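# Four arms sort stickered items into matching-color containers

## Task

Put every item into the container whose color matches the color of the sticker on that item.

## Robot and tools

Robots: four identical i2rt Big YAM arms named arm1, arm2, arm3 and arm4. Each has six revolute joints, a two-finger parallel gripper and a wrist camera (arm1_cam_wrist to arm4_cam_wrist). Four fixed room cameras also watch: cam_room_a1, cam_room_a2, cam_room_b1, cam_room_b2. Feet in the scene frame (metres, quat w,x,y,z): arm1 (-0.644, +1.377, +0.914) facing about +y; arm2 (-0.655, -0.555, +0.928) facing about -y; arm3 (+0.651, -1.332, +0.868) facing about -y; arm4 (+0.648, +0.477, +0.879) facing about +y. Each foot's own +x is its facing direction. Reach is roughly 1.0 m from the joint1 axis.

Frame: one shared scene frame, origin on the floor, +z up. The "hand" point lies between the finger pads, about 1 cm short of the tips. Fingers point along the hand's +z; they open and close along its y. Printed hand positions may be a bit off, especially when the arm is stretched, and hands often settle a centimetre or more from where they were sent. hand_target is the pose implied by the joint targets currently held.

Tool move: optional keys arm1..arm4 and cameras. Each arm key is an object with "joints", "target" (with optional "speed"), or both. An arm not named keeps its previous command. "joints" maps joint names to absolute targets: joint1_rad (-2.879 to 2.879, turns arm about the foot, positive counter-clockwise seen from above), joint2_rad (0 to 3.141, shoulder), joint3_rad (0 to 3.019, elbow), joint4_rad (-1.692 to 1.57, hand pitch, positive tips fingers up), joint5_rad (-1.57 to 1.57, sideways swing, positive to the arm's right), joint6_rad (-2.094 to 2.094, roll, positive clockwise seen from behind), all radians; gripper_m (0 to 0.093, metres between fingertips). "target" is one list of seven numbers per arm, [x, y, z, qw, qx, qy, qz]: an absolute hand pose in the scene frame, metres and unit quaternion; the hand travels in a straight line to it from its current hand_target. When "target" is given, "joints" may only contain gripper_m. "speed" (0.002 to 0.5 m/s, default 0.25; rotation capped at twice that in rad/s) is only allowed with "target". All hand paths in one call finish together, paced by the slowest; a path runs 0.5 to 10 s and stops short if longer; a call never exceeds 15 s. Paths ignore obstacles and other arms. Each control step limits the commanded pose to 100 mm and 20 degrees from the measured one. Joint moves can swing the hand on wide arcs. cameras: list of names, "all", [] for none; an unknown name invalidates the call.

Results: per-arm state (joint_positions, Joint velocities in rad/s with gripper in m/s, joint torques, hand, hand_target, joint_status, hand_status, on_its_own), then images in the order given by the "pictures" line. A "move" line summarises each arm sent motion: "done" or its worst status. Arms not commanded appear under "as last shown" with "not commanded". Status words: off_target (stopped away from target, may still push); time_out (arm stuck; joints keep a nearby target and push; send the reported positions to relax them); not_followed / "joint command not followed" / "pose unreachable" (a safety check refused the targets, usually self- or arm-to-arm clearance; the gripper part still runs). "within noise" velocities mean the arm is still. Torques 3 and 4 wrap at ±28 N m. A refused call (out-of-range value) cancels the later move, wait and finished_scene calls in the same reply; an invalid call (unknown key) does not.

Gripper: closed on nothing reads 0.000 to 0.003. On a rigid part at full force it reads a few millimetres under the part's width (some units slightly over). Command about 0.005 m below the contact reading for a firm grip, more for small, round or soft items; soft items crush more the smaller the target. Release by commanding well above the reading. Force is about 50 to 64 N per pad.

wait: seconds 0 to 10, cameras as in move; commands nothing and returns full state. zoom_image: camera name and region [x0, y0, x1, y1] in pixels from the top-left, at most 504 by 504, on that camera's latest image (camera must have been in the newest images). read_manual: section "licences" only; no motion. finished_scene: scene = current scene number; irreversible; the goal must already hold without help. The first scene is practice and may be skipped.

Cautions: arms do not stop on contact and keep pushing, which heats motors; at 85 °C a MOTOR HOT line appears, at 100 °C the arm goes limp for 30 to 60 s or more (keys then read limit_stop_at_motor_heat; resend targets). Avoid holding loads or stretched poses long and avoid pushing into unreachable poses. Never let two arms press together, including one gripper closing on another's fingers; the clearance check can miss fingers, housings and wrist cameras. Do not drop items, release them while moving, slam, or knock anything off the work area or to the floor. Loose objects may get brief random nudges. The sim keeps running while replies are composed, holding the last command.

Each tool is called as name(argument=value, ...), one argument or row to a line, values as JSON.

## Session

move(
  arm1={"joints": {"joint1_rad": 1.50, "joint2_rad": 1.0, "joint3_rad": 1.6, "joint4_rad": -1.65, "joint5_rad": 0, "joint6_rad": 0, "gripper_m": 0.093}},
  arm2={"joints": {"joint1_rad": -1.686, "joint2_rad": 1.0, "joint3_rad": 1.6, "joint4_rad": -1.65, "joint5_rad": 0, "joint6_rad": 0, "gripper_m": 0.093}},
  arm3={"joints": {"joint1_rad": 1.691, "joint2_rad": 1.0, "joint3_rad": 1.6, "joint4_rad": -1.65, "joint5_rad": 0, "joint6_rad": 0, "gripper_m": 0.093}},
  arm4={"joints": {"joint1_rad": -1.627, "joint2_rad": 1.0, "joint3_rad": 1.6, "joint4_rad": -1.65, "joint5_rad": 0, "joint6_rad": 0, "gripper_m": 0.093}},
  cameras=["arm1_cam_wrist", "arm2_cam_wrist", "arm3_cam_wrist", "arm4_cam_wrist"],
)

Scene clock: 1.93 s.
Joint torques (N m): arm1=[-1.38 -1.96 11.99 0.79 0.02 -0.05] | arm2=[0.44 -6.07 11.04 1.17 0 -0.08] | arm3=[1.79 -4.84 10.14 0.58 0.11 -0.1] | arm4=[0.79 -4.95 9.54 0.43 0.05 0.17]
Motor temperatures (°C): arm1=[20 23 28 23 21 21 21] | arm2=[23 24 26 22 22 20 23] | arm3=[24 23 24 23 24 23 23] | arm4=[21 21 24 22 24 21 24]
Heat: arm1: hottest joint3_rad 28 °C; arm2: hottest joint3_rad 26 °C; arm3: hottest joint1_rad 24 °C; arm4: hottest joint3_rad 24 °C.
move: arm1 done; arm2 done; arm3 done; arm4 done
Joint velocities: within noise
arm1.joint_positions: joint1_rad=+1.494 joint2_rad=+0.998 joint3_rad=+1.575 joint4_rad=-1.642 joint5_rad=-0.001 joint6_rad=+0.007 gripper_m=+0.09306
arm1.joint_status: all done
arm1.hand: x=-0.9493 y=+1.3788 z=+1.3975 quat_wxyz=(-0.001, +0.966, -0.007, -0.258) (m; scene frame)
arm1.hand_target: x=-0.9480 y=+1.3771 z=+1.4071 quat_wxyz=(-0.001, +0.964, -0.001, -0.265) (m; scene frame)
arm1.hand_status: not commanded
arm2.joint_positions: joint1_rad=-1.683 joint2_rad=+1.006 joint3_rad=+1.588 joint4_rad=-1.636 joint5_rad=+0.000 joint6_rad=+0.015 gripper_m=+0.09310
arm2.joint_status: all done
arm2.hand: x=-0.9728 y=-0.5579 z=+1.4104 quat_wxyz=(-0.001, -0.967, +0.004, +0.254) (m; scene frame)
arm2.hand_target: x=-0.9680 y=-0.5569 z=+1.4158 quat_wxyz=(+0.001, -0.967, -0.001, +0.257) (m; scene frame)
arm2.hand_status: not commanded
arm3.joint_positions: joint1_rad=+1.681 joint2_rad=+1.003 joint3_rad=+1.579 joint4_rad=-1.642 joint5_rad=-0.002 joint6_rad=+0.006 gripper_m=+0.09306
arm3.joint_status: all done
arm3.hand: x=+0.9650 y=-1.3284 z=+1.3472 quat_wxyz=(-0.251, -0.006, -0.968, +0.006) (m; scene frame)
arm3.hand_target: x=+0.9624 y=-1.3256 z=+1.3560 quat_wxyz=(-0.258, +0.001, -0.966, +0.007) (m; scene frame)
arm3.hand_status: not commanded
arm4.joint_positions: joint1_rad=-1.625 joint2_rad=+1.002 joint3_rad=+1.575 joint4_rad=-1.638 joint5_rad=+0.000 joint6_rad=-0.012 gripper_m=+0.09311
arm4.joint_status: all done
arm4.hand: x=+0.9654 y=+0.4791 z=+1.3558 quat_wxyz=(-0.248, +0.007, -0.969, +0.003) (m; scene frame)
arm4.hand_target: x=+0.9623 y=+0.4786 z=+1.3659 quat_wxyz=(-0.255, +0.001, -0.967, +0.002) (m; scene frame)
arm4.hand_status: not commanded
pictures: arm1_cam_wrist, arm2_cam_wrist, arm3_cam_wrist, arm4_cam_wrist
Images, in order (width x height): arm1_cam_wrist 672x504, arm2_cam_wrist 672x504, arm3_cam_wrist 672x504, arm4_cam_wrist 672x504.

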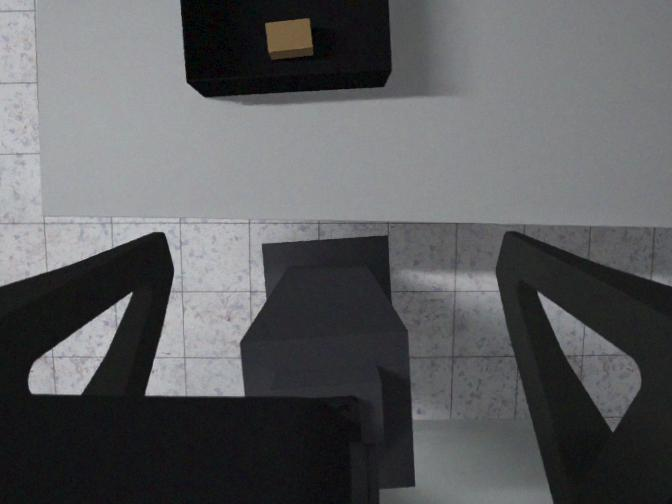

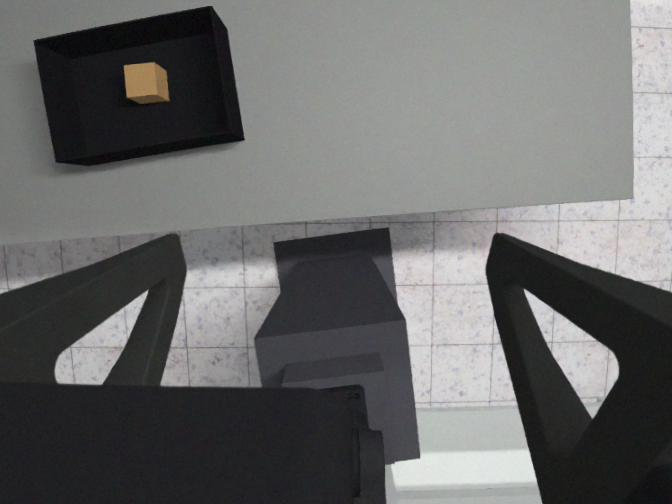

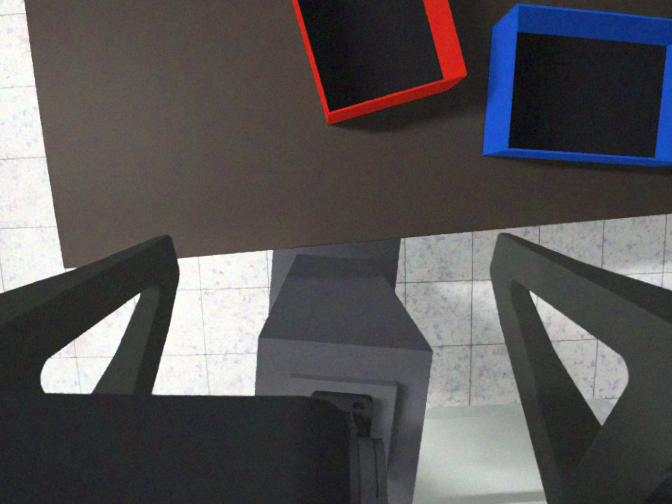

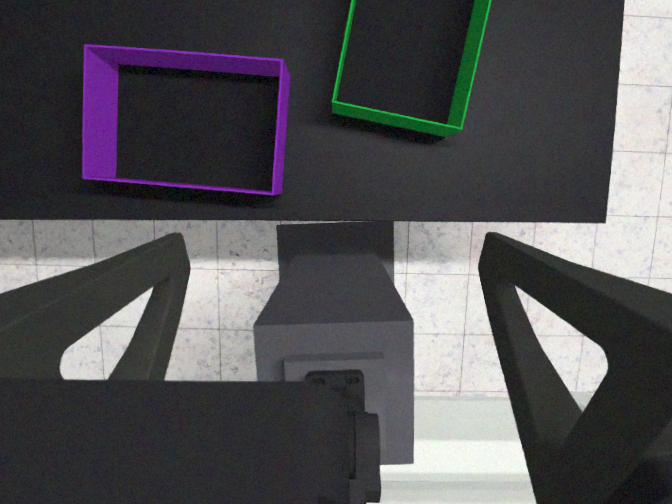

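zoom_image(
  camera="arm1_cam_wrist",
  region=[180, 0, 400, 110],
)

zoom_image(
  camera="arm2_cam_wrist",
  region=[20, 0, 260, 180],
)

move(
  cameras=["cam_room_a1", "cam_room_a2", "cam_room_b1", "cam_room_b2"],
)

Scaled by 2.291.

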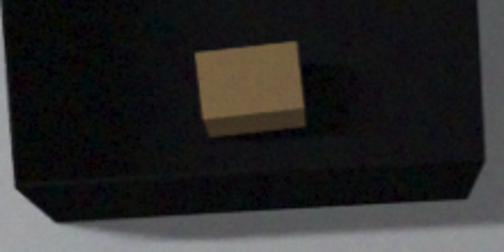

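Scaled by 2.100.

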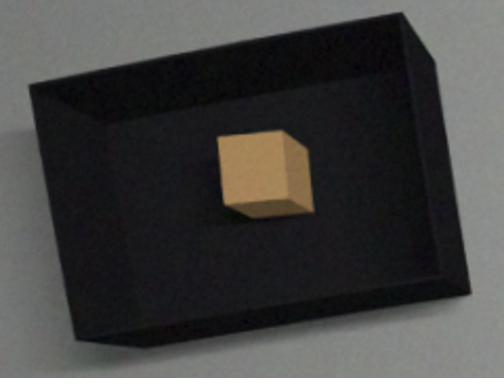

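Scene clock: 6.23 s.
Joint torques (N m): arm1=[-1.08 -1.2 12.08 0.94 0.09 -0.02] | arm2=[0.44 -5.95 11.04 1.2 0 -0.08] | arm3=[1.96 -5.07 10.15 0.64 0.09 -0.11] | arm4=[0.79 -5.01 9.55 0.38 0.07 0.15]
Motor temperatures (°C): arm1=[20 23 29 23 21 21 21] | arm2=[23 24 27 22 22 20 23] | arm3=[24 23 24 23 24 23 23] | arm4=[21 21 25 22 24 21 24]
Heat: arm1: hottest joint3_rad 29 °C; arm2: hottest joint3_rad 27 °C; arm3: hottest joint1_rad 24 °C; arm4: hottest joint3_rad 25 °C.
Joint velocities: within noise
arm1.joint_positions: joint1_rad=+1.494 joint2_rad=+0.998 joint3_rad=+1.575 joint4_rad=-1.642 joint5_rad=-0.001 joint6_rad=+0.007 gripper_m=+0.09306
arm1.joint_status: all done
arm1.hand: x=-0.9493 y=+1.3788 z=+1.3975 quat_wxyz=(-0.001, +0.966, -0.007, -0.258) (m; scene frame)
arm1.hand_target: x=-0.9480 y=+1.3771 z=+1.4071 quat_wxyz=(-0.001, +0.964, -0.001, -0.265) (m; scene frame)
arm1.hand_status: not commanded
arm2.joint_positions: joint1_rad=-1.683 joint2_rad=+1.006 joint3_rad=+1.588 joint4_rad=-1.636 joint5_rad=+0.000 joint6_rad=+0.014 gripper_m=+0.09310
arm2.joint_status: all done
arm2.hand: x=-0.9728 y=-0.5579 z=+1.4104 quat_wxyz=(-0.001, -0.967, +0.004, +0.254) (m; scene frame)
arm2.hand_target: x=-0.9680 y=-0.5569 z=+1.4158 quat_wxyz=(+0.001, -0.967, -0.001, +0.257) (m; scene frame)
arm2.hand_status: not commanded
arm3.joint_positions: joint1_rad=+1.681 joint2_rad=+1.003 joint3_rad=+1.579 joint4_rad=-1.642 joint5_rad=-0.002 joint6_rad=+0.006 gripper_m=+0.09306
arm3.joint_status: all done
arm3.hand: x=+0.9650 y=-1.3284 z=+1.3472 quat_wxyz=(-0.251, -0.006, -0.968, +0.006) (m; scene frame)
arm3.hand_target: x=+0.9624 y=-1.3256 z=+1.3560 quat_wxyz=(-0.258, +0.001, -0.966, +0.007) (m; scene frame)
arm3.hand_status: not commanded
arm4.joint_positions: joint1_rad=-1.625 joint2_rad=+1.002 joint3_rad=+1.575 joint4_rad=-1.638 joint5_rad=+0.000 joint6_rad=-0.012 gripper_m=+0.09311
arm4.joint_status: all done
arm4.hand: x=+0.9654 y=+0.4791 z=+1.3558 quat_wxyz=(-0.248, +0.007, -0.969, +0.003) (m; scene frame)
arm4.hand_target: x=+0.9623 y=+0.4786 z=+1.3659 quat_wxyz=(-0.255, +0.001, -0.967, +0.002) (m; scene frame)
arm4.hand_status: not commanded
pictures: cam_room_a1, cam_room_a2, cam_room_b1, cam_room_b2
Images, in order (width x height): cam_room_a1 672x504, cam_room_a2 672x504, cam_room_b1 672x504, cam_room_b2 672x504.

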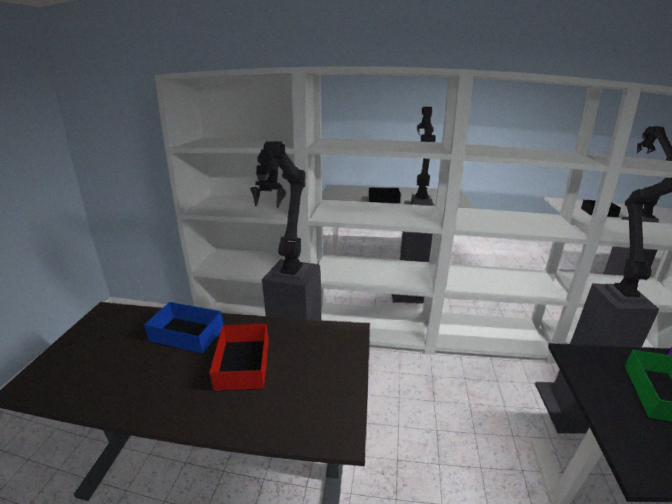

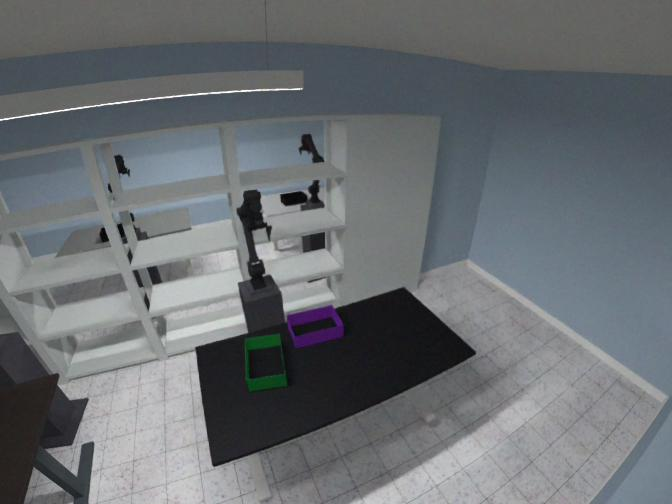

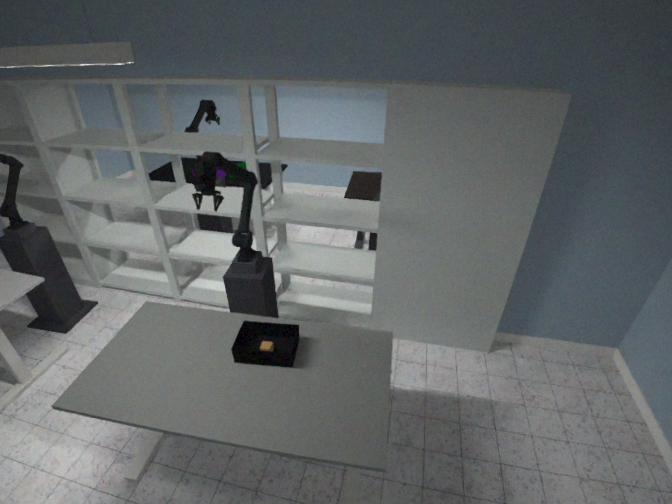

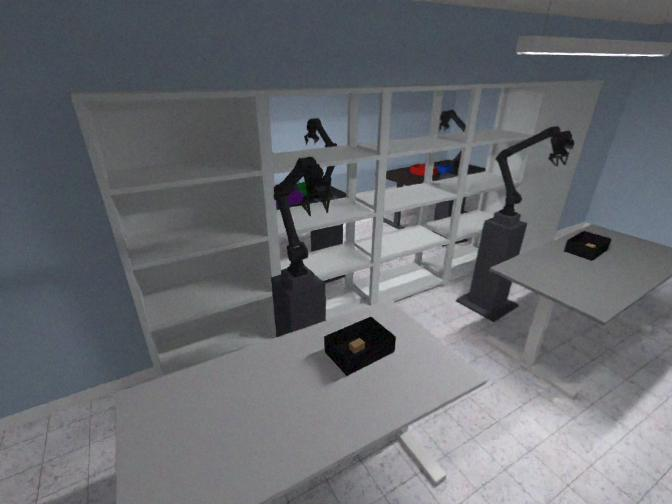

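move(
  arm1={"target": [-1.205, 1.319, 0.875, -0.0074, -0.9898, -0.0562, 0.1303], "speed": 0.4},
  arm2={"target": [-1.168, -0.888, 0.875, -0.0057, -0.9904, -0.0432, 0.1304], "speed": 0.4},
  cameras=["arm1_cam_wrist", "arm2_cam_wrist", "cam_room_b1", "cam_room_b2"],
)

zoom_image(
  camera="cam_room_b2",
  region=[315, 310, 405, 380],
)

zoom_image(
  camera="cam_room_b1",
  region=[220, 315, 310, 375],
)

Scene clock: 43.70 s.
Joint torques (N m): arm1=[-0.56 -14.68 11.78 1.33 -0.04 -0.06] | arm2=[0.97 -19.84 12.18 1.46 0.06 0.23] | arm3=[1.9 -4.89 10.18 0.61 0.11 -0.11] | arm4=[0.62 -4.48 9.61 0.38 0.09 0.15]
Motor temperatures (°C): arm1=[20 23 34 23 21 21 21] | arm2=[23 24 30 22 22 20 23] | arm3=[24 23 27 23 24 23 23] | arm4=[21 21 29 22 24 21 24]
Heat: arm1: hottest joint3_rad 34 °C; arm2: hottest joint3_rad 30 °C; arm3: hottest joint3_rad 27 °C; arm4: hottest joint3_rad 29 °C.
move: arm1 off_target; arm2 off_target
Joint velocities: within noise
arm1.joint_positions: joint1_rad=+1.594 joint2_rad=+1.965 joint3_rad=+1.145 joint4_rad=-0.573 joint5_rad=-0.005 joint6_rad=-0.001 gripper_m=+0.09306
arm1.joint_status: not commanded
arm1.hand: x=-1.1766 y=+1.3278 z=+0.8553 quat_wxyz=(+0.005, +0.994, +0.047, -0.097) (m; scene frame)
arm1.hand_target: x=-1.2037 y=+1.3191 z=+0.8760 quat_wxyz=(+0.007, +0.990, +0.056, -0.130) (m; scene frame)
arm1.hand_status: off_target (0.036 m and 4.0 deg from the pose sent, 0.585 m and 16.6 deg at the start)
arm2.joint_positions: joint1_rad=-1.077 joint2_rad=+2.051 joint3_rad=+1.322 joint4_rad=-0.653 joint5_rad=+0.131 joint6_rad=+0.496 gripper_m=+0.09310
arm2.joint_status: not commanded
arm2.hand: x=-1.1497 y=-0.8737 z=+0.8669 quat_wxyz=(+0.007, -0.992, -0.051, +0.113) (m; scene frame)
arm2.hand_target: x=-1.1672 y=-0.8876 z=+0.8758 quat_wxyz=(-0.006, -0.990, -0.043, +0.131) (m; scene frame)
arm2.hand_status: off_target (0.025 m and 2.6 deg from the pose sent, 0.658 m and 15.5 deg at the start)
arm3, arm4: as last shown
pictures: arm1_cam_wrist, arm2_cam_wrist, cam_room_b1, cam_room_b2
Images, in order (width x height): arm1_cam_wrist 672x504, arm2_cam_wrist 672x504, cam_room_b1 672x504, cam_room_b2 672x504.

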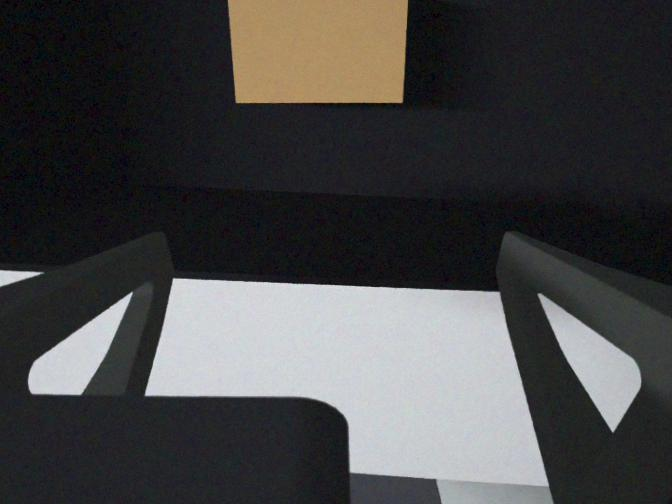

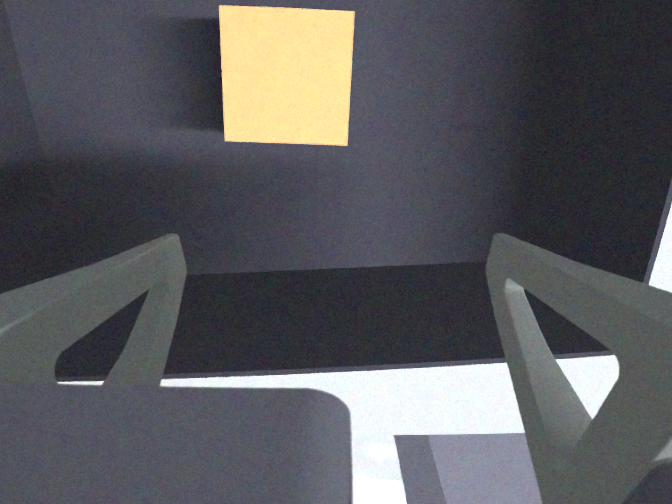

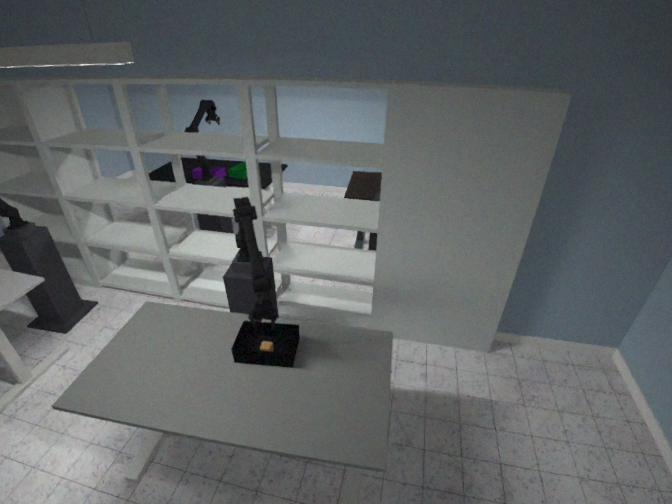

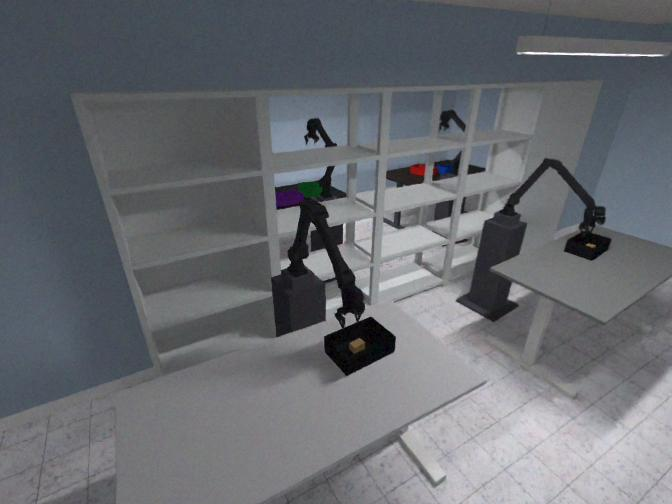

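Scaled by 5.600.

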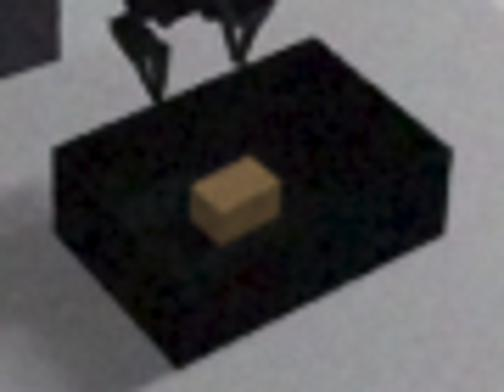

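Scaled by 5.600.

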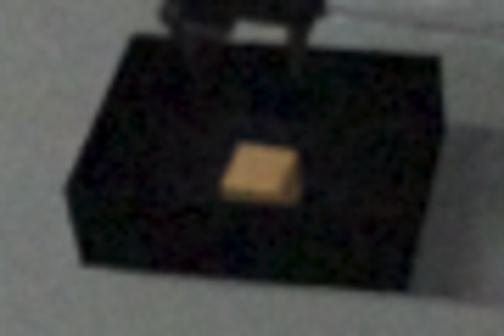

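move(
  arm1={"target": [-1.2507, 1.308, 0.765, -0.0071, -0.9899, -0.0536, 0.1303], "speed": 0.2},
  arm2={"target": [-1.2042, -0.9093, 0.760, -0.0036, -0.9910, -0.0277, 0.1305], "speed": 0.2},
  cameras=["arm1_cam_wrist", "arm2_cam_wrist"],
)

Scene clock: 73.27 s.
Joint torques (N m): arm1=[-0.67 -16.15 10.41 1.28 0.11 0.13] | arm2=[0.56 -21.77 10.96 1.66 0.32 0.21] | arm3=[1.9 -4.89 10.21 0.65 0.11 -0.09] | arm4=[0.32 -5.19 9.59 0.5 0.06 0.16]
Motor temperatures (°C): arm1=[20 24 33 23 21 21 21] | arm2=[23 26 31 22 22 20 23] | arm3=[24 23 28 23 24 23 23] | arm4=[21 21 31 22 24 21 24]
Heat: arm1: hottest joint3_rad 33 °C; arm2: hottest joint3_rad 31 °C; arm3: hottest joint3_rad 28 °C; arm4: hottest joint3_rad 31 °C.
move: arm1 off_target; arm2 off_target
Joint velocities: within noise
arm1.joint_positions: joint1_rad=+1.606 joint2_rad=+2.251 joint3_rad=+1.302 joint4_rad=-0.429 joint5_rad=-0.005 joint6_rad=+0.000 gripper_m=+0.09306
arm1.joint_status: not commanded
arm1.hand: x=-1.2253 y=+1.3168 z=+0.7531 quat_wxyz=(+0.006, +0.993, +0.052, -0.104) (m; scene frame)
arm1.hand_target: x=-1.2496 y=+1.3081 z=+0.7659 quat_wxyz=(+0.007, +0.990, +0.053, -0.130) (m; scene frame)
arm1.hand_status: off_target (0.029 m and 3.1 deg from the pose sent, 0.118 m and 4.0 deg at the start)
arm2.joint_positions: joint1_rad=-1.077 joint2_rad=+2.333 joint3_rad=+1.492 joint4_rad=-0.538 joint5_rad=+0.131 joint6_rad=+0.523 gripper_m=+0.09310
arm2.joint_status: not commanded
arm2.hand: x=-1.1871 y=-0.8996 z=+0.7591 quat_wxyz=(+0.005, -0.993, -0.037, +0.115) (m; scene frame)
arm2.hand_target: x=-1.2035 y=-0.9090 z=+0.7607 quat_wxyz=(-0.004, -0.991, -0.028, +0.130) (m; scene frame)
arm2.hand_status: off_target (0.020 m and 2.3 deg from the pose sent, 0.125 m and 3.6 deg at the start)
arm3, arm4: as last shown
pictures: arm1_cam_wrist, arm2_cam_wrist
Images, in order (width x height): arm1_cam_wrist 672x504, arm2_cam_wrist 672x504.

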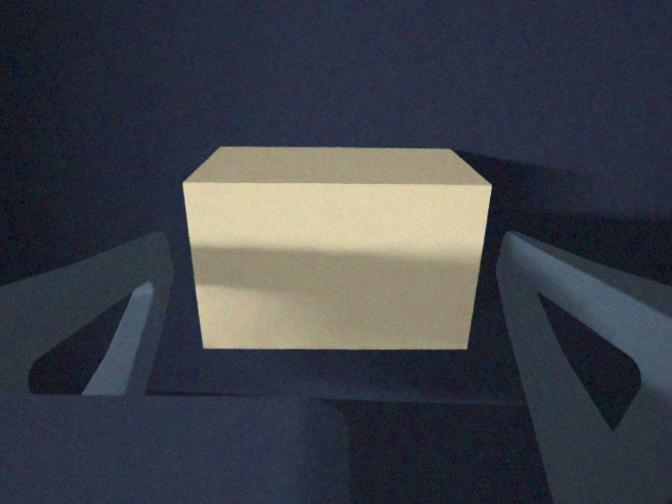

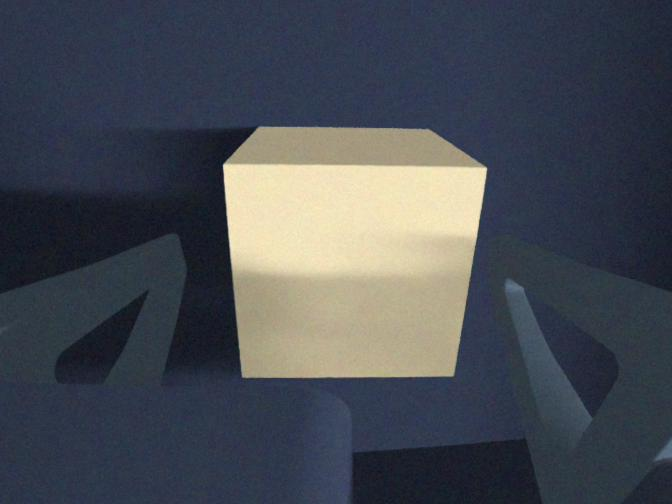

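move(
  arm1={"joints": {"gripper_m": 0.063}},
  arm2={"joints": {"gripper_m": 0.043}},
  cameras=["arm1_cam_wrist", "arm2_cam_wrist"],
)

move(
  arm1={"target": [-1.13, 1.327, 0.95, -0.0071, -0.9899, -0.0536, 0.1303], "speed": 0.35},
  arm2={"target": [-1.11, -0.85, 0.95, -0.0036, -0.9910, -0.0277, 0.1305], "speed": 0.35},
  cameras=["arm1_cam_wrist", "arm2_cam_wrist"],
)

move(
  arm1={"joints": {"joint2_rad": 1.2, "joint3_rad": 1.0, "joint4_rad": 0.4, "joint5_rad": 0, "joint6_rad": 0}},
  arm2={"joints": {"joint2_rad": 1.2, "joint3_rad": 1.0, "joint4_rad": 0.4, "joint5_rad": 0, "joint6_rad": 0, "joint1_rad": -1.6}},
  cameras=["cam_room_b1", "cam_room_b2", "arm1_cam_wrist", "arm2_cam_wrist"],
)

zoom_image(
  camera="cam_room_b2",
  region=[260, 180, 440, 340],
)

zoom_image(
  camera="cam_room_b1",
  region=[180, 180, 340, 340],
)

Scene clock: 93.90 s.
Joint torques (N m): arm1=[-1.49 -16.5 10.11 1.4 0.11 0.08] | arm2=[0.62 -21.25 10.88 1.65 0.26 0.21] | arm3=[1.9 -5.07 10.17 0.66 0.11 -0.09] | arm4=[0.15 -4.95 9.59 0.35 0.08 0.19]
Motor temperatures (°C): arm1=[20 26 33 23 21 21 21] | arm2=[23 26 32 22 22 20 23] | arm3=[24 23 28 23 24 23 23] | arm4=[21 22 32 22 24 21 24]
Heat: arm1: hottest joint3_rad 33 °C; arm2: hottest joint3_rad 32 °C; arm3: hottest joint3_rad 28 °C; arm4: hottest joint3_rad 32 °C.
move: arm1 off_target; arm2 off_target
Joint velocities: within noise
arm1.joint_positions: joint1_rad=+1.606 joint2_rad=+2.251 joint3_rad=+1.302 joint4_rad=-0.429 joint5_rad=-0.005 joint6_rad=+0.000 gripper_m=+0.06866
arm1.joint_status: gripper_m off_target (ended at +0.06868, target +0.06300)
arm1.hand: x=-1.2254 y=+1.3168 z=+0.7531 quat_wxyz=(+0.006, +0.993, +0.052, -0.104) (m; scene frame)
arm1.hand_target: x=-1.2496 y=+1.3081 z=+0.7659 quat_wxyz=(+0.007, +0.990, +0.054, -0.130) (m; scene frame)
arm1.hand_status: not commanded
arm2.joint_positions: joint1_rad=-1.077 joint2_rad=+2.333 joint3_rad=+1.493 joint4_rad=-0.538 joint5_rad=+0.132 joint6_rad=+0.525 gripper_m=+0.05328
arm2.joint_status: gripper_m off_target (ended at +0.05331, target +0.04300)
arm2.hand: x=-1.1876 y=-0.8997 z=+0.7594 quat_wxyz=(+0.005, -0.993, -0.037, +0.116) (m; scene frame)
arm2.hand_target: x=-1.2035 y=-0.9090 z=+0.7606 quat_wxyz=(-0.004, -0.991, -0.028, +0.131) (m; scene frame)
arm2.hand_status: not commanded
arm3, arm4: as last shown
pictures: arm1_cam_wrist, arm2_cam_wrist
Images, in order (width x height): arm1_cam_wrist 672x504, arm2_cam_wrist 672x504.

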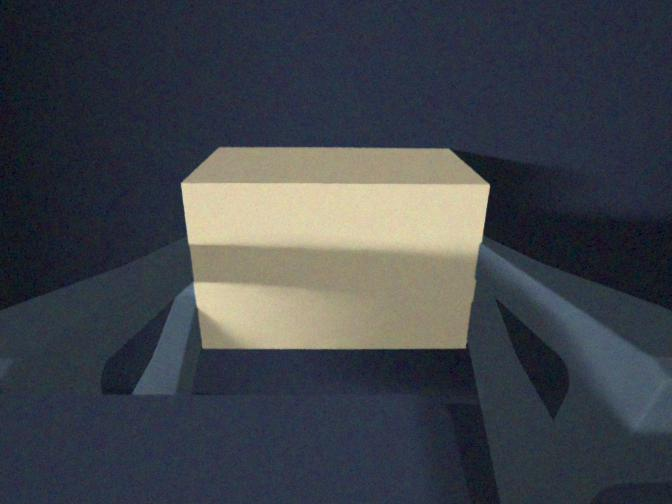

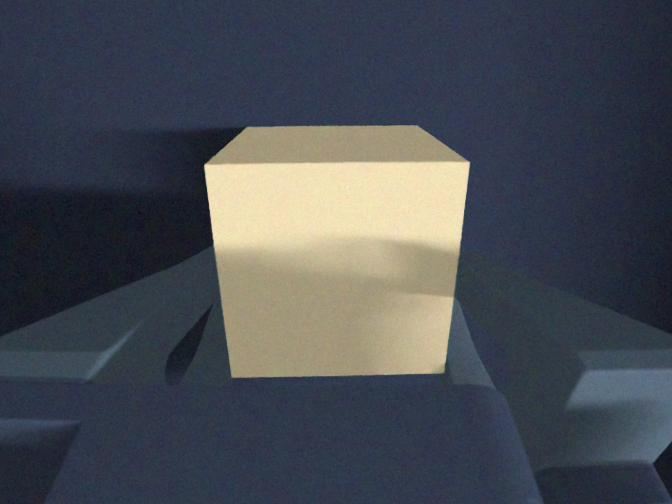

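Scene clock: 95.33 s.
Joint torques (N m): arm1=[-1.85 -10.05 9.2 0.58 -0.02 -0.03] | arm2=[1.32 -16.67 8.59 0.76 0.32 0.21] | arm3=[1.9 -4.89 10.17 0.64 0.1 -0.11] | arm4=[0.62 -4.84 9.46 0.31 0.09 0.16]
Motor temperatures (°C): arm1=[20 26 33 23 21 21 21] | arm2=[23 26 32 22 22 20 23] | arm3=[24 23 28 23 24 23 23] | arm4=[21 22 32 22 24 21 24]
Heat: arm1: hottest joint3_rad 33 °C; arm2: hottest joint3_rad 32 °C; arm3: hottest joint3_rad 28 °C; arm4: hottest joint3_rad 32 °C.
move: arm1 done; arm2 off_target
Joint velocities: within noise
arm1.joint_positions: joint1_rad=+1.606 joint2_rad=+1.664 joint3_rad=+1.010 joint4_rad=-0.658 joint5_rad=-0.005 joint6_rad=+0.000 gripper_m=+0.06866
arm1.joint_status: not commanded
arm1.hand: x=-1.1312 y=+1.3258 z=+0.9527 quat_wxyz=(+0.007, +0.989, +0.052, -0.136) (m; scene frame)
arm1.hand_target: x=-1.1299 y=+1.3271 z=+0.9499 quat_wxyz=(+0.007, +0.990, +0.054, -0.130) (m; scene frame)
arm1.hand_status: done (0.003 m and 0.7 deg from the pose sent, 0.219 m and 3.1 deg at the start)
arm2.joint_positions: joint1_rad=-1.077 joint2_rad=+1.788 joint3_rad=+1.194 joint4_rad=-0.716 joint5_rad=+0.134 joint6_rad=+0.533 gripper_m=+0.05328
arm2.joint_status: not commanded
arm2.hand: x=-1.1186 y=-0.8513 z=+0.9623 quat_wxyz=(-0.013, -0.989, -0.030, +0.144) (m; scene frame)
arm2.hand_target: x=-1.1099 y=-0.8498 z=+0.9502 quat_wxyz=(-0.003, -0.991, -0.028, +0.131) (m; scene frame)
arm2.hand_status: off_target (0.015 m and 1.9 deg from the pose sent, 0.212 m and 2.2 deg at the start)
arm3, arm4: as last shown
pictures: arm1_cam_wrist, arm2_cam_wrist
Images, in order (width x height): arm1_cam_wrist 672x504, arm2_cam_wrist 672x504.

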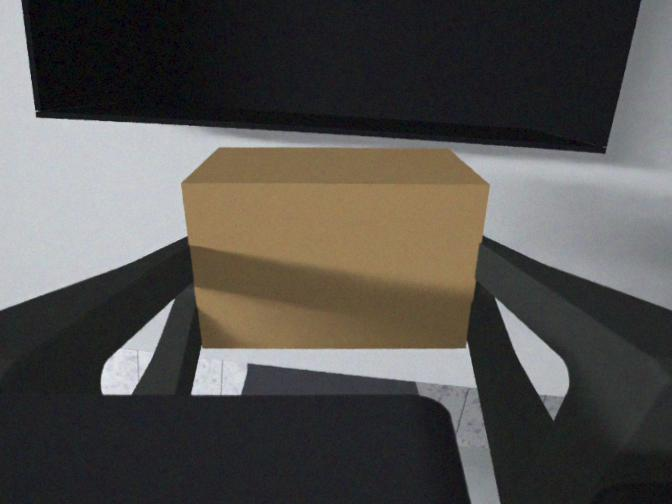

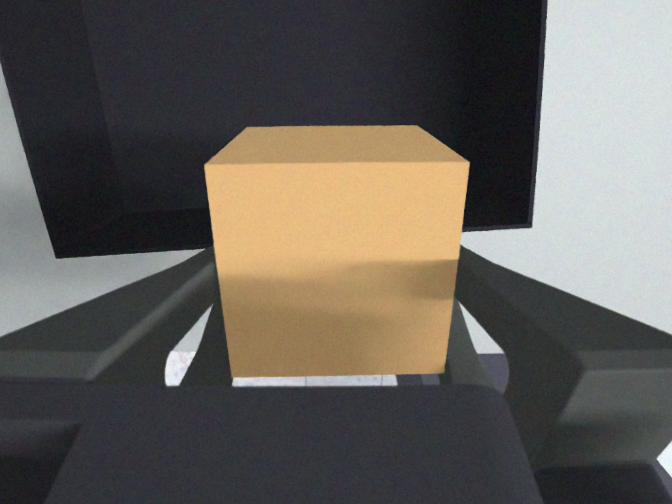

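Scene clock: 96.87 s.
Joint torques (N m): arm1=[-1.85 -5.36 14.2 2.52 0.13 0.05] | arm2=[1.38 -9.29 12.97 3.47 -0.14 -0.08] | arm3=[1.96 -5.01 10.15 0.65 0.1 -0.11] | arm4=[0.15 -4.95 9.66 0.44 0.07 0.13]
Motor temperatures (°C): arm1=[20 26 33 23 21 21 21] | arm2=[23 26 32 22 22 20 23] | arm3=[24 23 28 23 24 23 23] | arm4=[21 22 32 22 24 21 24]
Heat: arm1: hottest joint3_rad 33 °C; arm2: hottest joint3_rad 32 °C; arm3: hottest joint3_rad 28 °C; arm4: hottest joint3_rad 32 °C.
move: arm1 done; arm2 done
Joint velocities: within noise
arm1.joint_positions: joint1_rad=+1.606 joint2_rad=+1.191 joint3_rad=+0.977 joint4_rad=+0.377 joint5_rad=-0.002 joint6_rad=+0.000 gripper_m=+0.06866
arm1.joint_status: all done
arm1.hand: x=-1.1938 y=+1.3179 z=+1.3888 quat_wxyz=(+0.039, +0.640, +0.036, -0.766) (m; scene frame)
arm1.hand_target: x=-1.1967 y=+1.3194 z=+1.4039 quat_wxyz=(+0.038, +0.626, +0.033, -0.778) (m; scene frame)
arm1.hand_status: not commanded
arm2.joint_positions: joint1_rad=-1.608 joint2_rad=+1.183 joint3_rad=+0.988 joint4_rad=+0.374 joint5_rad=+0.003 joint6_rad=+0.015 gripper_m=+0.05328
arm2.joint_status: all done
arm2.hand: x=-1.2126 y=-0.6005 z=+1.4037 quat_wxyz=(-0.034, -0.641, -0.021, +0.766) (m; scene frame)
arm2.hand_target: x=-1.2173 y=-0.6056 z=+1.4080 quat_wxyz=(-0.033, -0.633, -0.029, +0.773) (m; scene frame)
arm2.hand_status: not commanded
arm3, arm4: as last shown
pictures: arm1_cam_wrist, arm2_cam_wrist, cam_room_b1, cam_room_b2
Images, in order (width x height): arm1_cam_wrist 672x504, arm2_cam_wrist 672x504, cam_room_b1 672x504, cam_room_b2 672x504.

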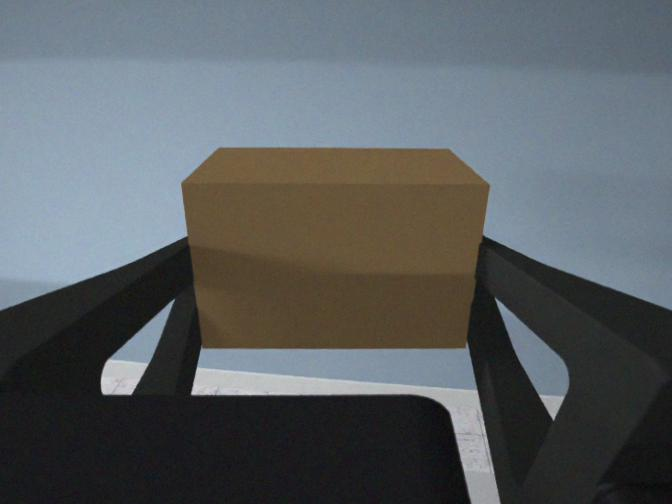

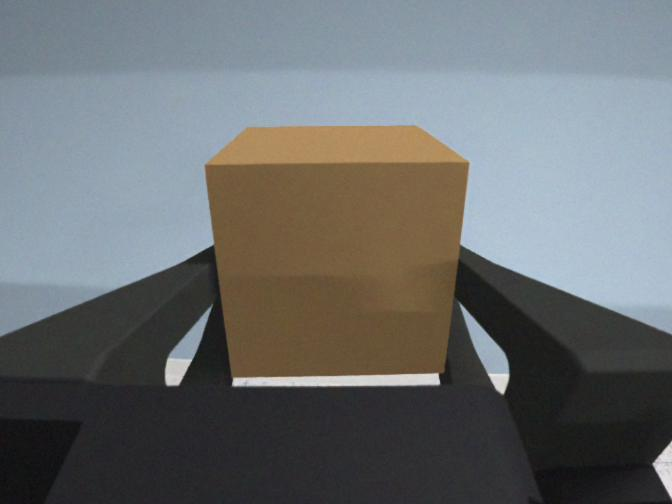

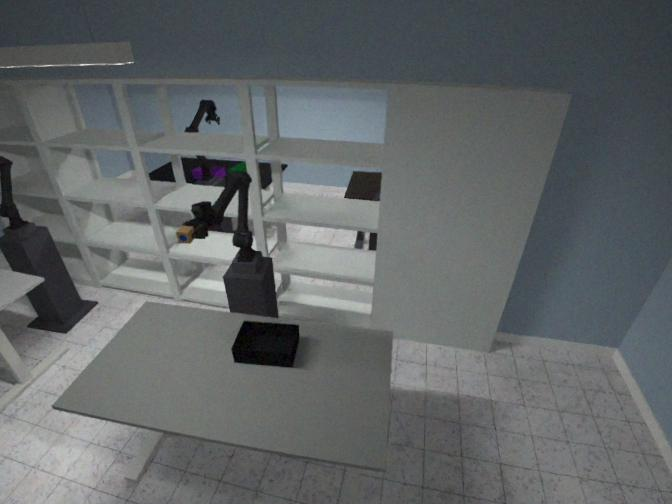

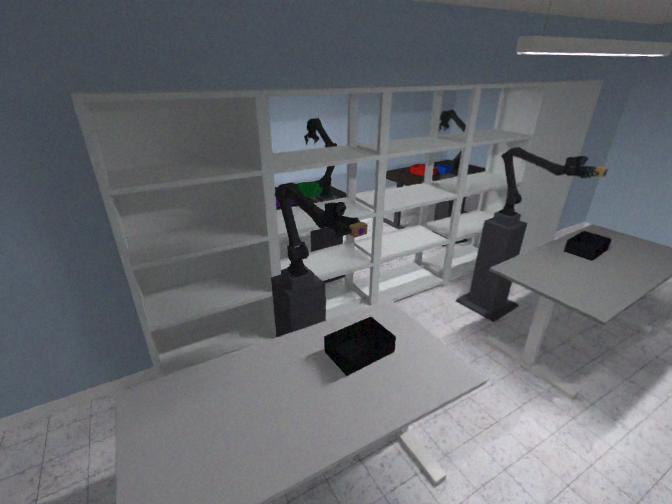

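Scaled by 2.800.

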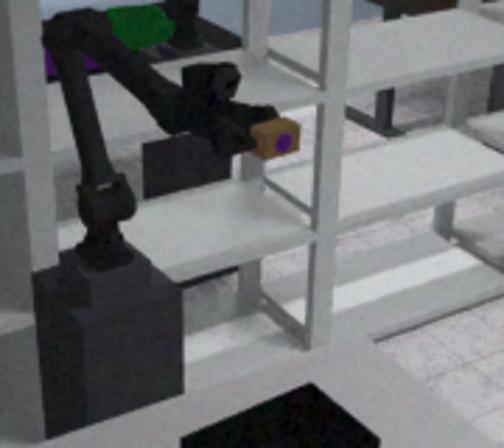

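Scaled by 3.150.

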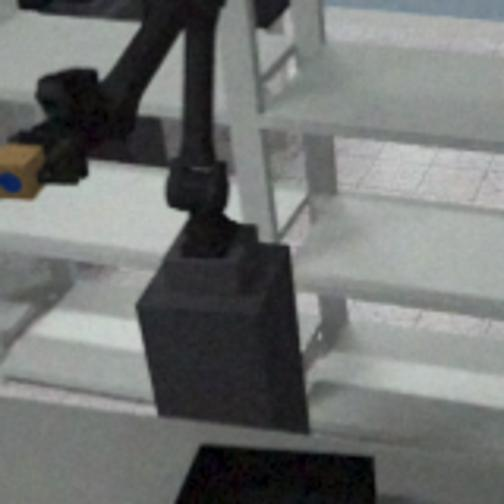

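move(
  arm1={"joints": {"joint1_rad": -2.259, "joint2_rad": 0.98, "joint3_rad": 0.76, "joint4_rad": -1.06, "joint5_rad": 0, "joint6_rad": 0}},
  arm2={"joints": {"joint1_rad": 0.928, "joint2_rad": 0.98, "joint3_rad": 0.76, "joint4_rad": -1.06, "joint5_rad": 0, "joint6_rad": 0}},
  arm3={"joints": {"joint1_rad": -1.97, "joint2_rad": 0.62, "joint3_rad": 0.78, "joint4_rad": -0.91, "joint5_rad": 0, "joint6_rad": 0}},
  arm4={"joints": {"joint1_rad": 0.897, "joint2_rad": 0.62, "joint3_rad": 0.78, "joint4_rad": -0.91, "joint5_rad": 0, "joint6_rad": 0}},
  cameras=[],
)

move(
  arm1={"target": [-0.052, 0.964, 1.10, 0.1245, 0.2973, 0.9458, -0.0391], "speed": 0.35},
  arm2={"target": [-0.041, -0.920, 1.10, 0.1258, 0.2628, 0.9559, -0.0346], "speed": 0.35},
  cameras=[],
)

move(
  arm1={"target": [-0.052, 0.964, 1.002, 0.1245, 0.2973, 0.9458, -0.0391], "speed": 0.1},
  arm2={"target": [-0.041, -0.920, 1.008, 0.1258, 0.2628, 0.9559, -0.0346], "speed": 0.1},
  cameras=["arm1_cam_wrist", "arm2_cam_wrist"],
)

Scene clock: 122.40 s.
Joint torques (N m): arm1=[-2.49 -2.49 10.97 0.51 -0.07 0.04] | arm2=[0.91 -6.53 10.02 0.9 0.12 -0.05] | arm3=[0.67 -2.49 10.14 1.84 -0.08 -0.09] | arm4=[0.85 -2.2 10.35 1.74 0.16 0.12]
Motor temperatures (°C): arm1=[20 25 34 23 21 21 22] | arm2=[23 25 35 22 22 20 24] | arm3=[24 23 29 23 24 23 23] | arm4=[21 22 33 22 24 21 24]
Heat: arm1: hottest joint3_rad 34 °C; arm2: hottest joint3_rad 35 °C; arm3: hottest joint3_rad 29 °C; arm4: hottest joint3_rad 33 °C.
move: arm1 done; arm2 done; arm3 done; arm4 done
Joint velocities: within noise
arm1.joint_positions: joint1_rad=-2.255 joint2_rad=+0.983 joint3_rad=+0.757 joint4_rad=-1.051 joint5_rad=+0.002 joint6_rad=+0.000 gripper_m=+0.06870
arm1.joint_status: all done
arm1.hand: x=-0.3872 y=+1.1964 z=+1.0718 quat_wxyz=(-0.131, -0.300, -0.944, +0.046) (m; scene frame)
arm1.hand_target: x=-0.3887 y=+1.1963 z=+1.0734 quat_wxyz=(-0.130, -0.301, -0.944, +0.045) (m; scene frame)
arm1.hand_status: not commanded
arm2.joint_positions: joint1_rad=+0.927 joint2_rad=+0.982 joint3_rad=+0.772 joint4_rad=-1.048 joint5_rad=-0.003 joint6_rad=+0.012 gripper_m=+0.05324
arm2.joint_status: all done
arm2.hand: x=-0.3813 y=-0.7153 z=+1.0976 quat_wxyz=(-0.151, -0.263, -0.952, +0.036) (m; scene frame)
arm2.hand_target: x=-0.3870 y=-0.7120 z=+1.0920 quat_wxyz=(-0.140, -0.257, -0.955, +0.036) (m; scene frame)
arm2.hand_status: not commanded
arm3.joint_positions: joint1_rad=-1.960 joint2_rad=+0.629 joint3_rad=+0.778 joint4_rad=-0.919 joint5_rad=+0.002 joint6_rad=+0.005 gripper_m=+0.09306
arm3.joint_status: all done
arm3.hand: x=+0.3808 y=-1.1756 z=+1.1586 quat_wxyz=(+0.092, -0.891, +0.237, +0.375) (m; scene frame)
arm3.hand_target: x=+0.3817 y=-1.1731 z=+1.1641 quat_wxyz=(+0.097, -0.887, +0.238, +0.383) (m; scene frame)
arm3.hand_status: not commanded
arm4.joint_positions: joint1_rad=+0.895 joint2_rad=+0.632 joint3_rad=+0.768 joint4_rad=-0.926 joint5_rad=-0.002 joint6_rad=-0.011 gripper_m=+0.09311
arm4.joint_status: all done
arm4.hand: x=+0.3986 y=+0.6570 z=+1.1658 quat_wxyz=(-0.115, +0.882, -0.277, -0.364) (m; scene frame)
arm4.hand_target: x=+0.3967 y=+0.6582 z=+1.1788 quat_wxyz=(-0.119, +0.873, -0.279, -0.382) (m; scene frame)
arm4.hand_status: not commanded
pictures: none
No camera images: "cameras" was empty.

Scene clock: 124.47 s.
Joint torques (N m): arm1=[-1.85 -18.49 17.06 0.5 -0.04 0.01] | arm2=[0.26 -21.83 16.51 0.73 0.15 -0.03] | arm3=[0.56 -2.37 10.13 1.84 -0.09 -0.1] | arm4=[1.67 -2.2 10.25 1.8 0.12 0.15]
Motor temperatures (°C): arm1=[20 25 35 23 21 21 22] | arm2=[23 25 35 22 22 20 24] | arm3=[24 23 29 23 24 23 23] | arm4=[21 22 33 22 24 21 24]
Heat: arm1: hottest joint3_rad 35 °C; arm2: hottest joint3_rad 35 °C; arm3: hottest joint3_rad 29 °C; arm4: hottest joint3_rad 33 °C.
move: arm1 off_target; arm2 off_target
Joint velocities: within noise
arm1.joint_positions: joint1_rad=-2.255 joint2_rad=+2.084 joint3_rad=+2.039 joint4_rad=-1.302 joint5_rad=-0.006 joint6_rad=+0.000 gripper_m=+0.06870
arm1.joint_status: not commanded
arm1.hand: x=-0.0667 y=+0.9716 z=+1.0745 quat_wxyz=(-0.100, -0.300, -0.948, +0.032) (m; scene frame)
arm1.hand_target: x=-0.0534 y=+0.9650 z=+1.1003 quat_wxyz=(-0.125, -0.297, -0.946, +0.039) (m; scene frame)
arm1.hand_status: off_target (0.030 m and 3.0 deg from the pose sent, 0.409 m and 1.2 deg at the start)
arm2.joint_positions: joint1_rad=+0.927 joint2_rad=+2.062 joint3_rad=+1.975 joint4_rad=-1.250 joint5_rad=+0.001 joint6_rad=+0.012 gripper_m=+0.05324
arm2.joint_status: not commanded
arm2.hand: x=-0.0526 y=-0.9074 z=+1.0885 quat_wxyz=(-0.113, -0.265, -0.957, +0.028) (m; scene frame)
arm2.hand_target: x=-0.0420 y=-0.9193 z=+1.1000 quat_wxyz=(-0.127, -0.263, -0.956, +0.035) (m; scene frame)
arm2.hand_status: off_target (0.021 m and 1.6 deg from the pose sent, 0.397 m and 3.0 deg at the start)
arm3: as last shown
arm4.joint_positions: joint1_rad=+0.895 joint2_rad=+0.631 joint3_rad=+0.768 joint4_rad=-0.926 joint5_rad=-0.002 joint6_rad=-0.011 gripper_m=+0.09311
arm4.joint_status: not commanded
arm4.hand: x=+0.3987 y=+0.6570 z=+1.1659 quat_wxyz=(-0.115, +0.882, -0.277, -0.364) (m; scene frame)
arm4.hand_target: x=+0.3967 y=+0.6582 z=+1.1789 quat_wxyz=(-0.119, +0.873, -0.279, -0.382) (m; scene frame)
arm4.hand_status: not commanded
pictures: none
No camera images: "cameras" was empty.

Scene clock: 126.00 s.
Joint torques (N m): arm1=[-1.44 -16.97 9.74 1.61 -0.07 0] | arm2=[0.21 -21.66 10.32 1.92 0.08 -0.03] | arm3=[0.62 -2.32 10.17 1.87 -0.08 -0.1] | arm4=[0.79 -2.61 10.17 1.7 0.15 0.15]
Motor temperatures (°C): arm1=[20 25 35 23 21 21 22] | arm2=[23 25 35 22 22 20 24] | arm3=[24 23 29 23 24 23 23] | arm4=[21 22 33 22 24 21 24]
Heat: arm1: hottest joint3_rad 35 °C; arm2: hottest joint3_rad 35 °C; arm3: hottest joint3_rad 29 °C; arm4: hottest joint3_rad 33 °C.
move: arm1 off_target; arm2 off_target
Joint velocities: within noise
arm1.joint_positions: joint1_rad=-2.255 joint2_rad=+2.103 joint3_rad=+1.926 joint4_rad=-1.099 joint5_rad=-0.006 joint6_rad=+0.001 gripper_m=+0.06870
arm1.joint_status: not commanded
arm1.hand: x=-0.0537 y=+0.9622 z=+1.0232 quat_wxyz=(-0.133, -0.299, -0.944, +0.042) (m; scene frame)
arm1.hand_target: x=-0.0525 y=+0.9644 z=+1.0021 quat_wxyz=(-0.124, -0.297, -0.946, +0.039) (m; scene frame)
arm1.hand_status: off_target (0.021 m and 1.1 deg from the pose sent, 0.074 m and 3.0 deg at the start)
arm2.joint_positions: joint1_rad=+0.927 joint2_rad=+2.101 joint3_rad=+1.880 joint4_rad=-1.066 joint5_rad=+0.002 joint6_rad=+0.012 gripper_m=+0.05324
arm2.joint_status: not commanded
arm2.hand: x=-0.0392 y=-0.9151 z=+1.0309 quat_wxyz=(-0.137, -0.264, -0.954, +0.035) (m; scene frame)
arm2.hand_target: x=-0.0415 y=-0.9195 z=+1.0084 quat_wxyz=(-0.126, -0.263, -0.956, +0.034) (m; scene frame)
arm2.hand_status: off_target (0.024 m and 1.3 deg from the pose sent, 0.082 m and 1.6 deg at the start)
arm3, arm4: as last shown
arm4.hand_target: x=+0.3967 y=+0.6582 z=+1.1788 quat_wxyz=(-0.119, +0.873, -0.279, -0.382) (m; scene frame)
pictures: arm1_cam_wrist, arm2_cam_wrist
Images, in order (width x height): arm1_cam_wrist 672x504, arm2_cam_wrist 672x504.

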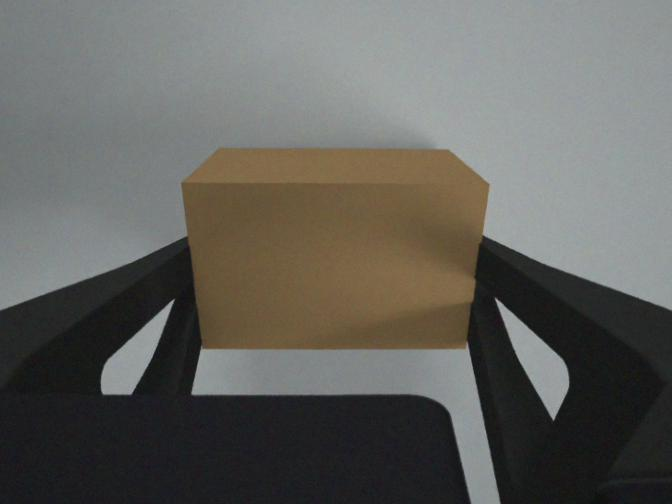

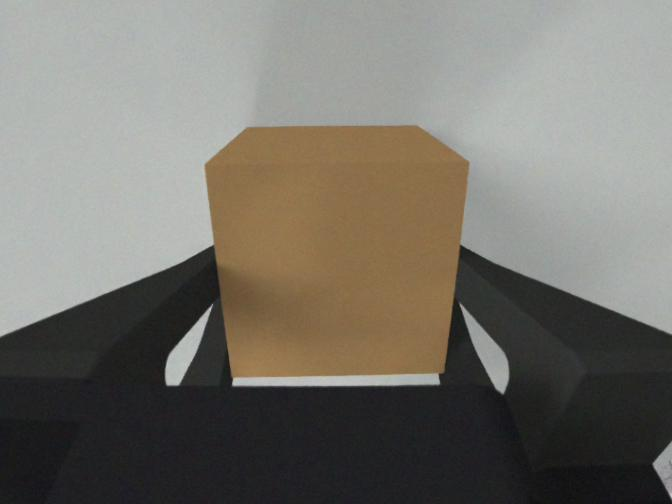

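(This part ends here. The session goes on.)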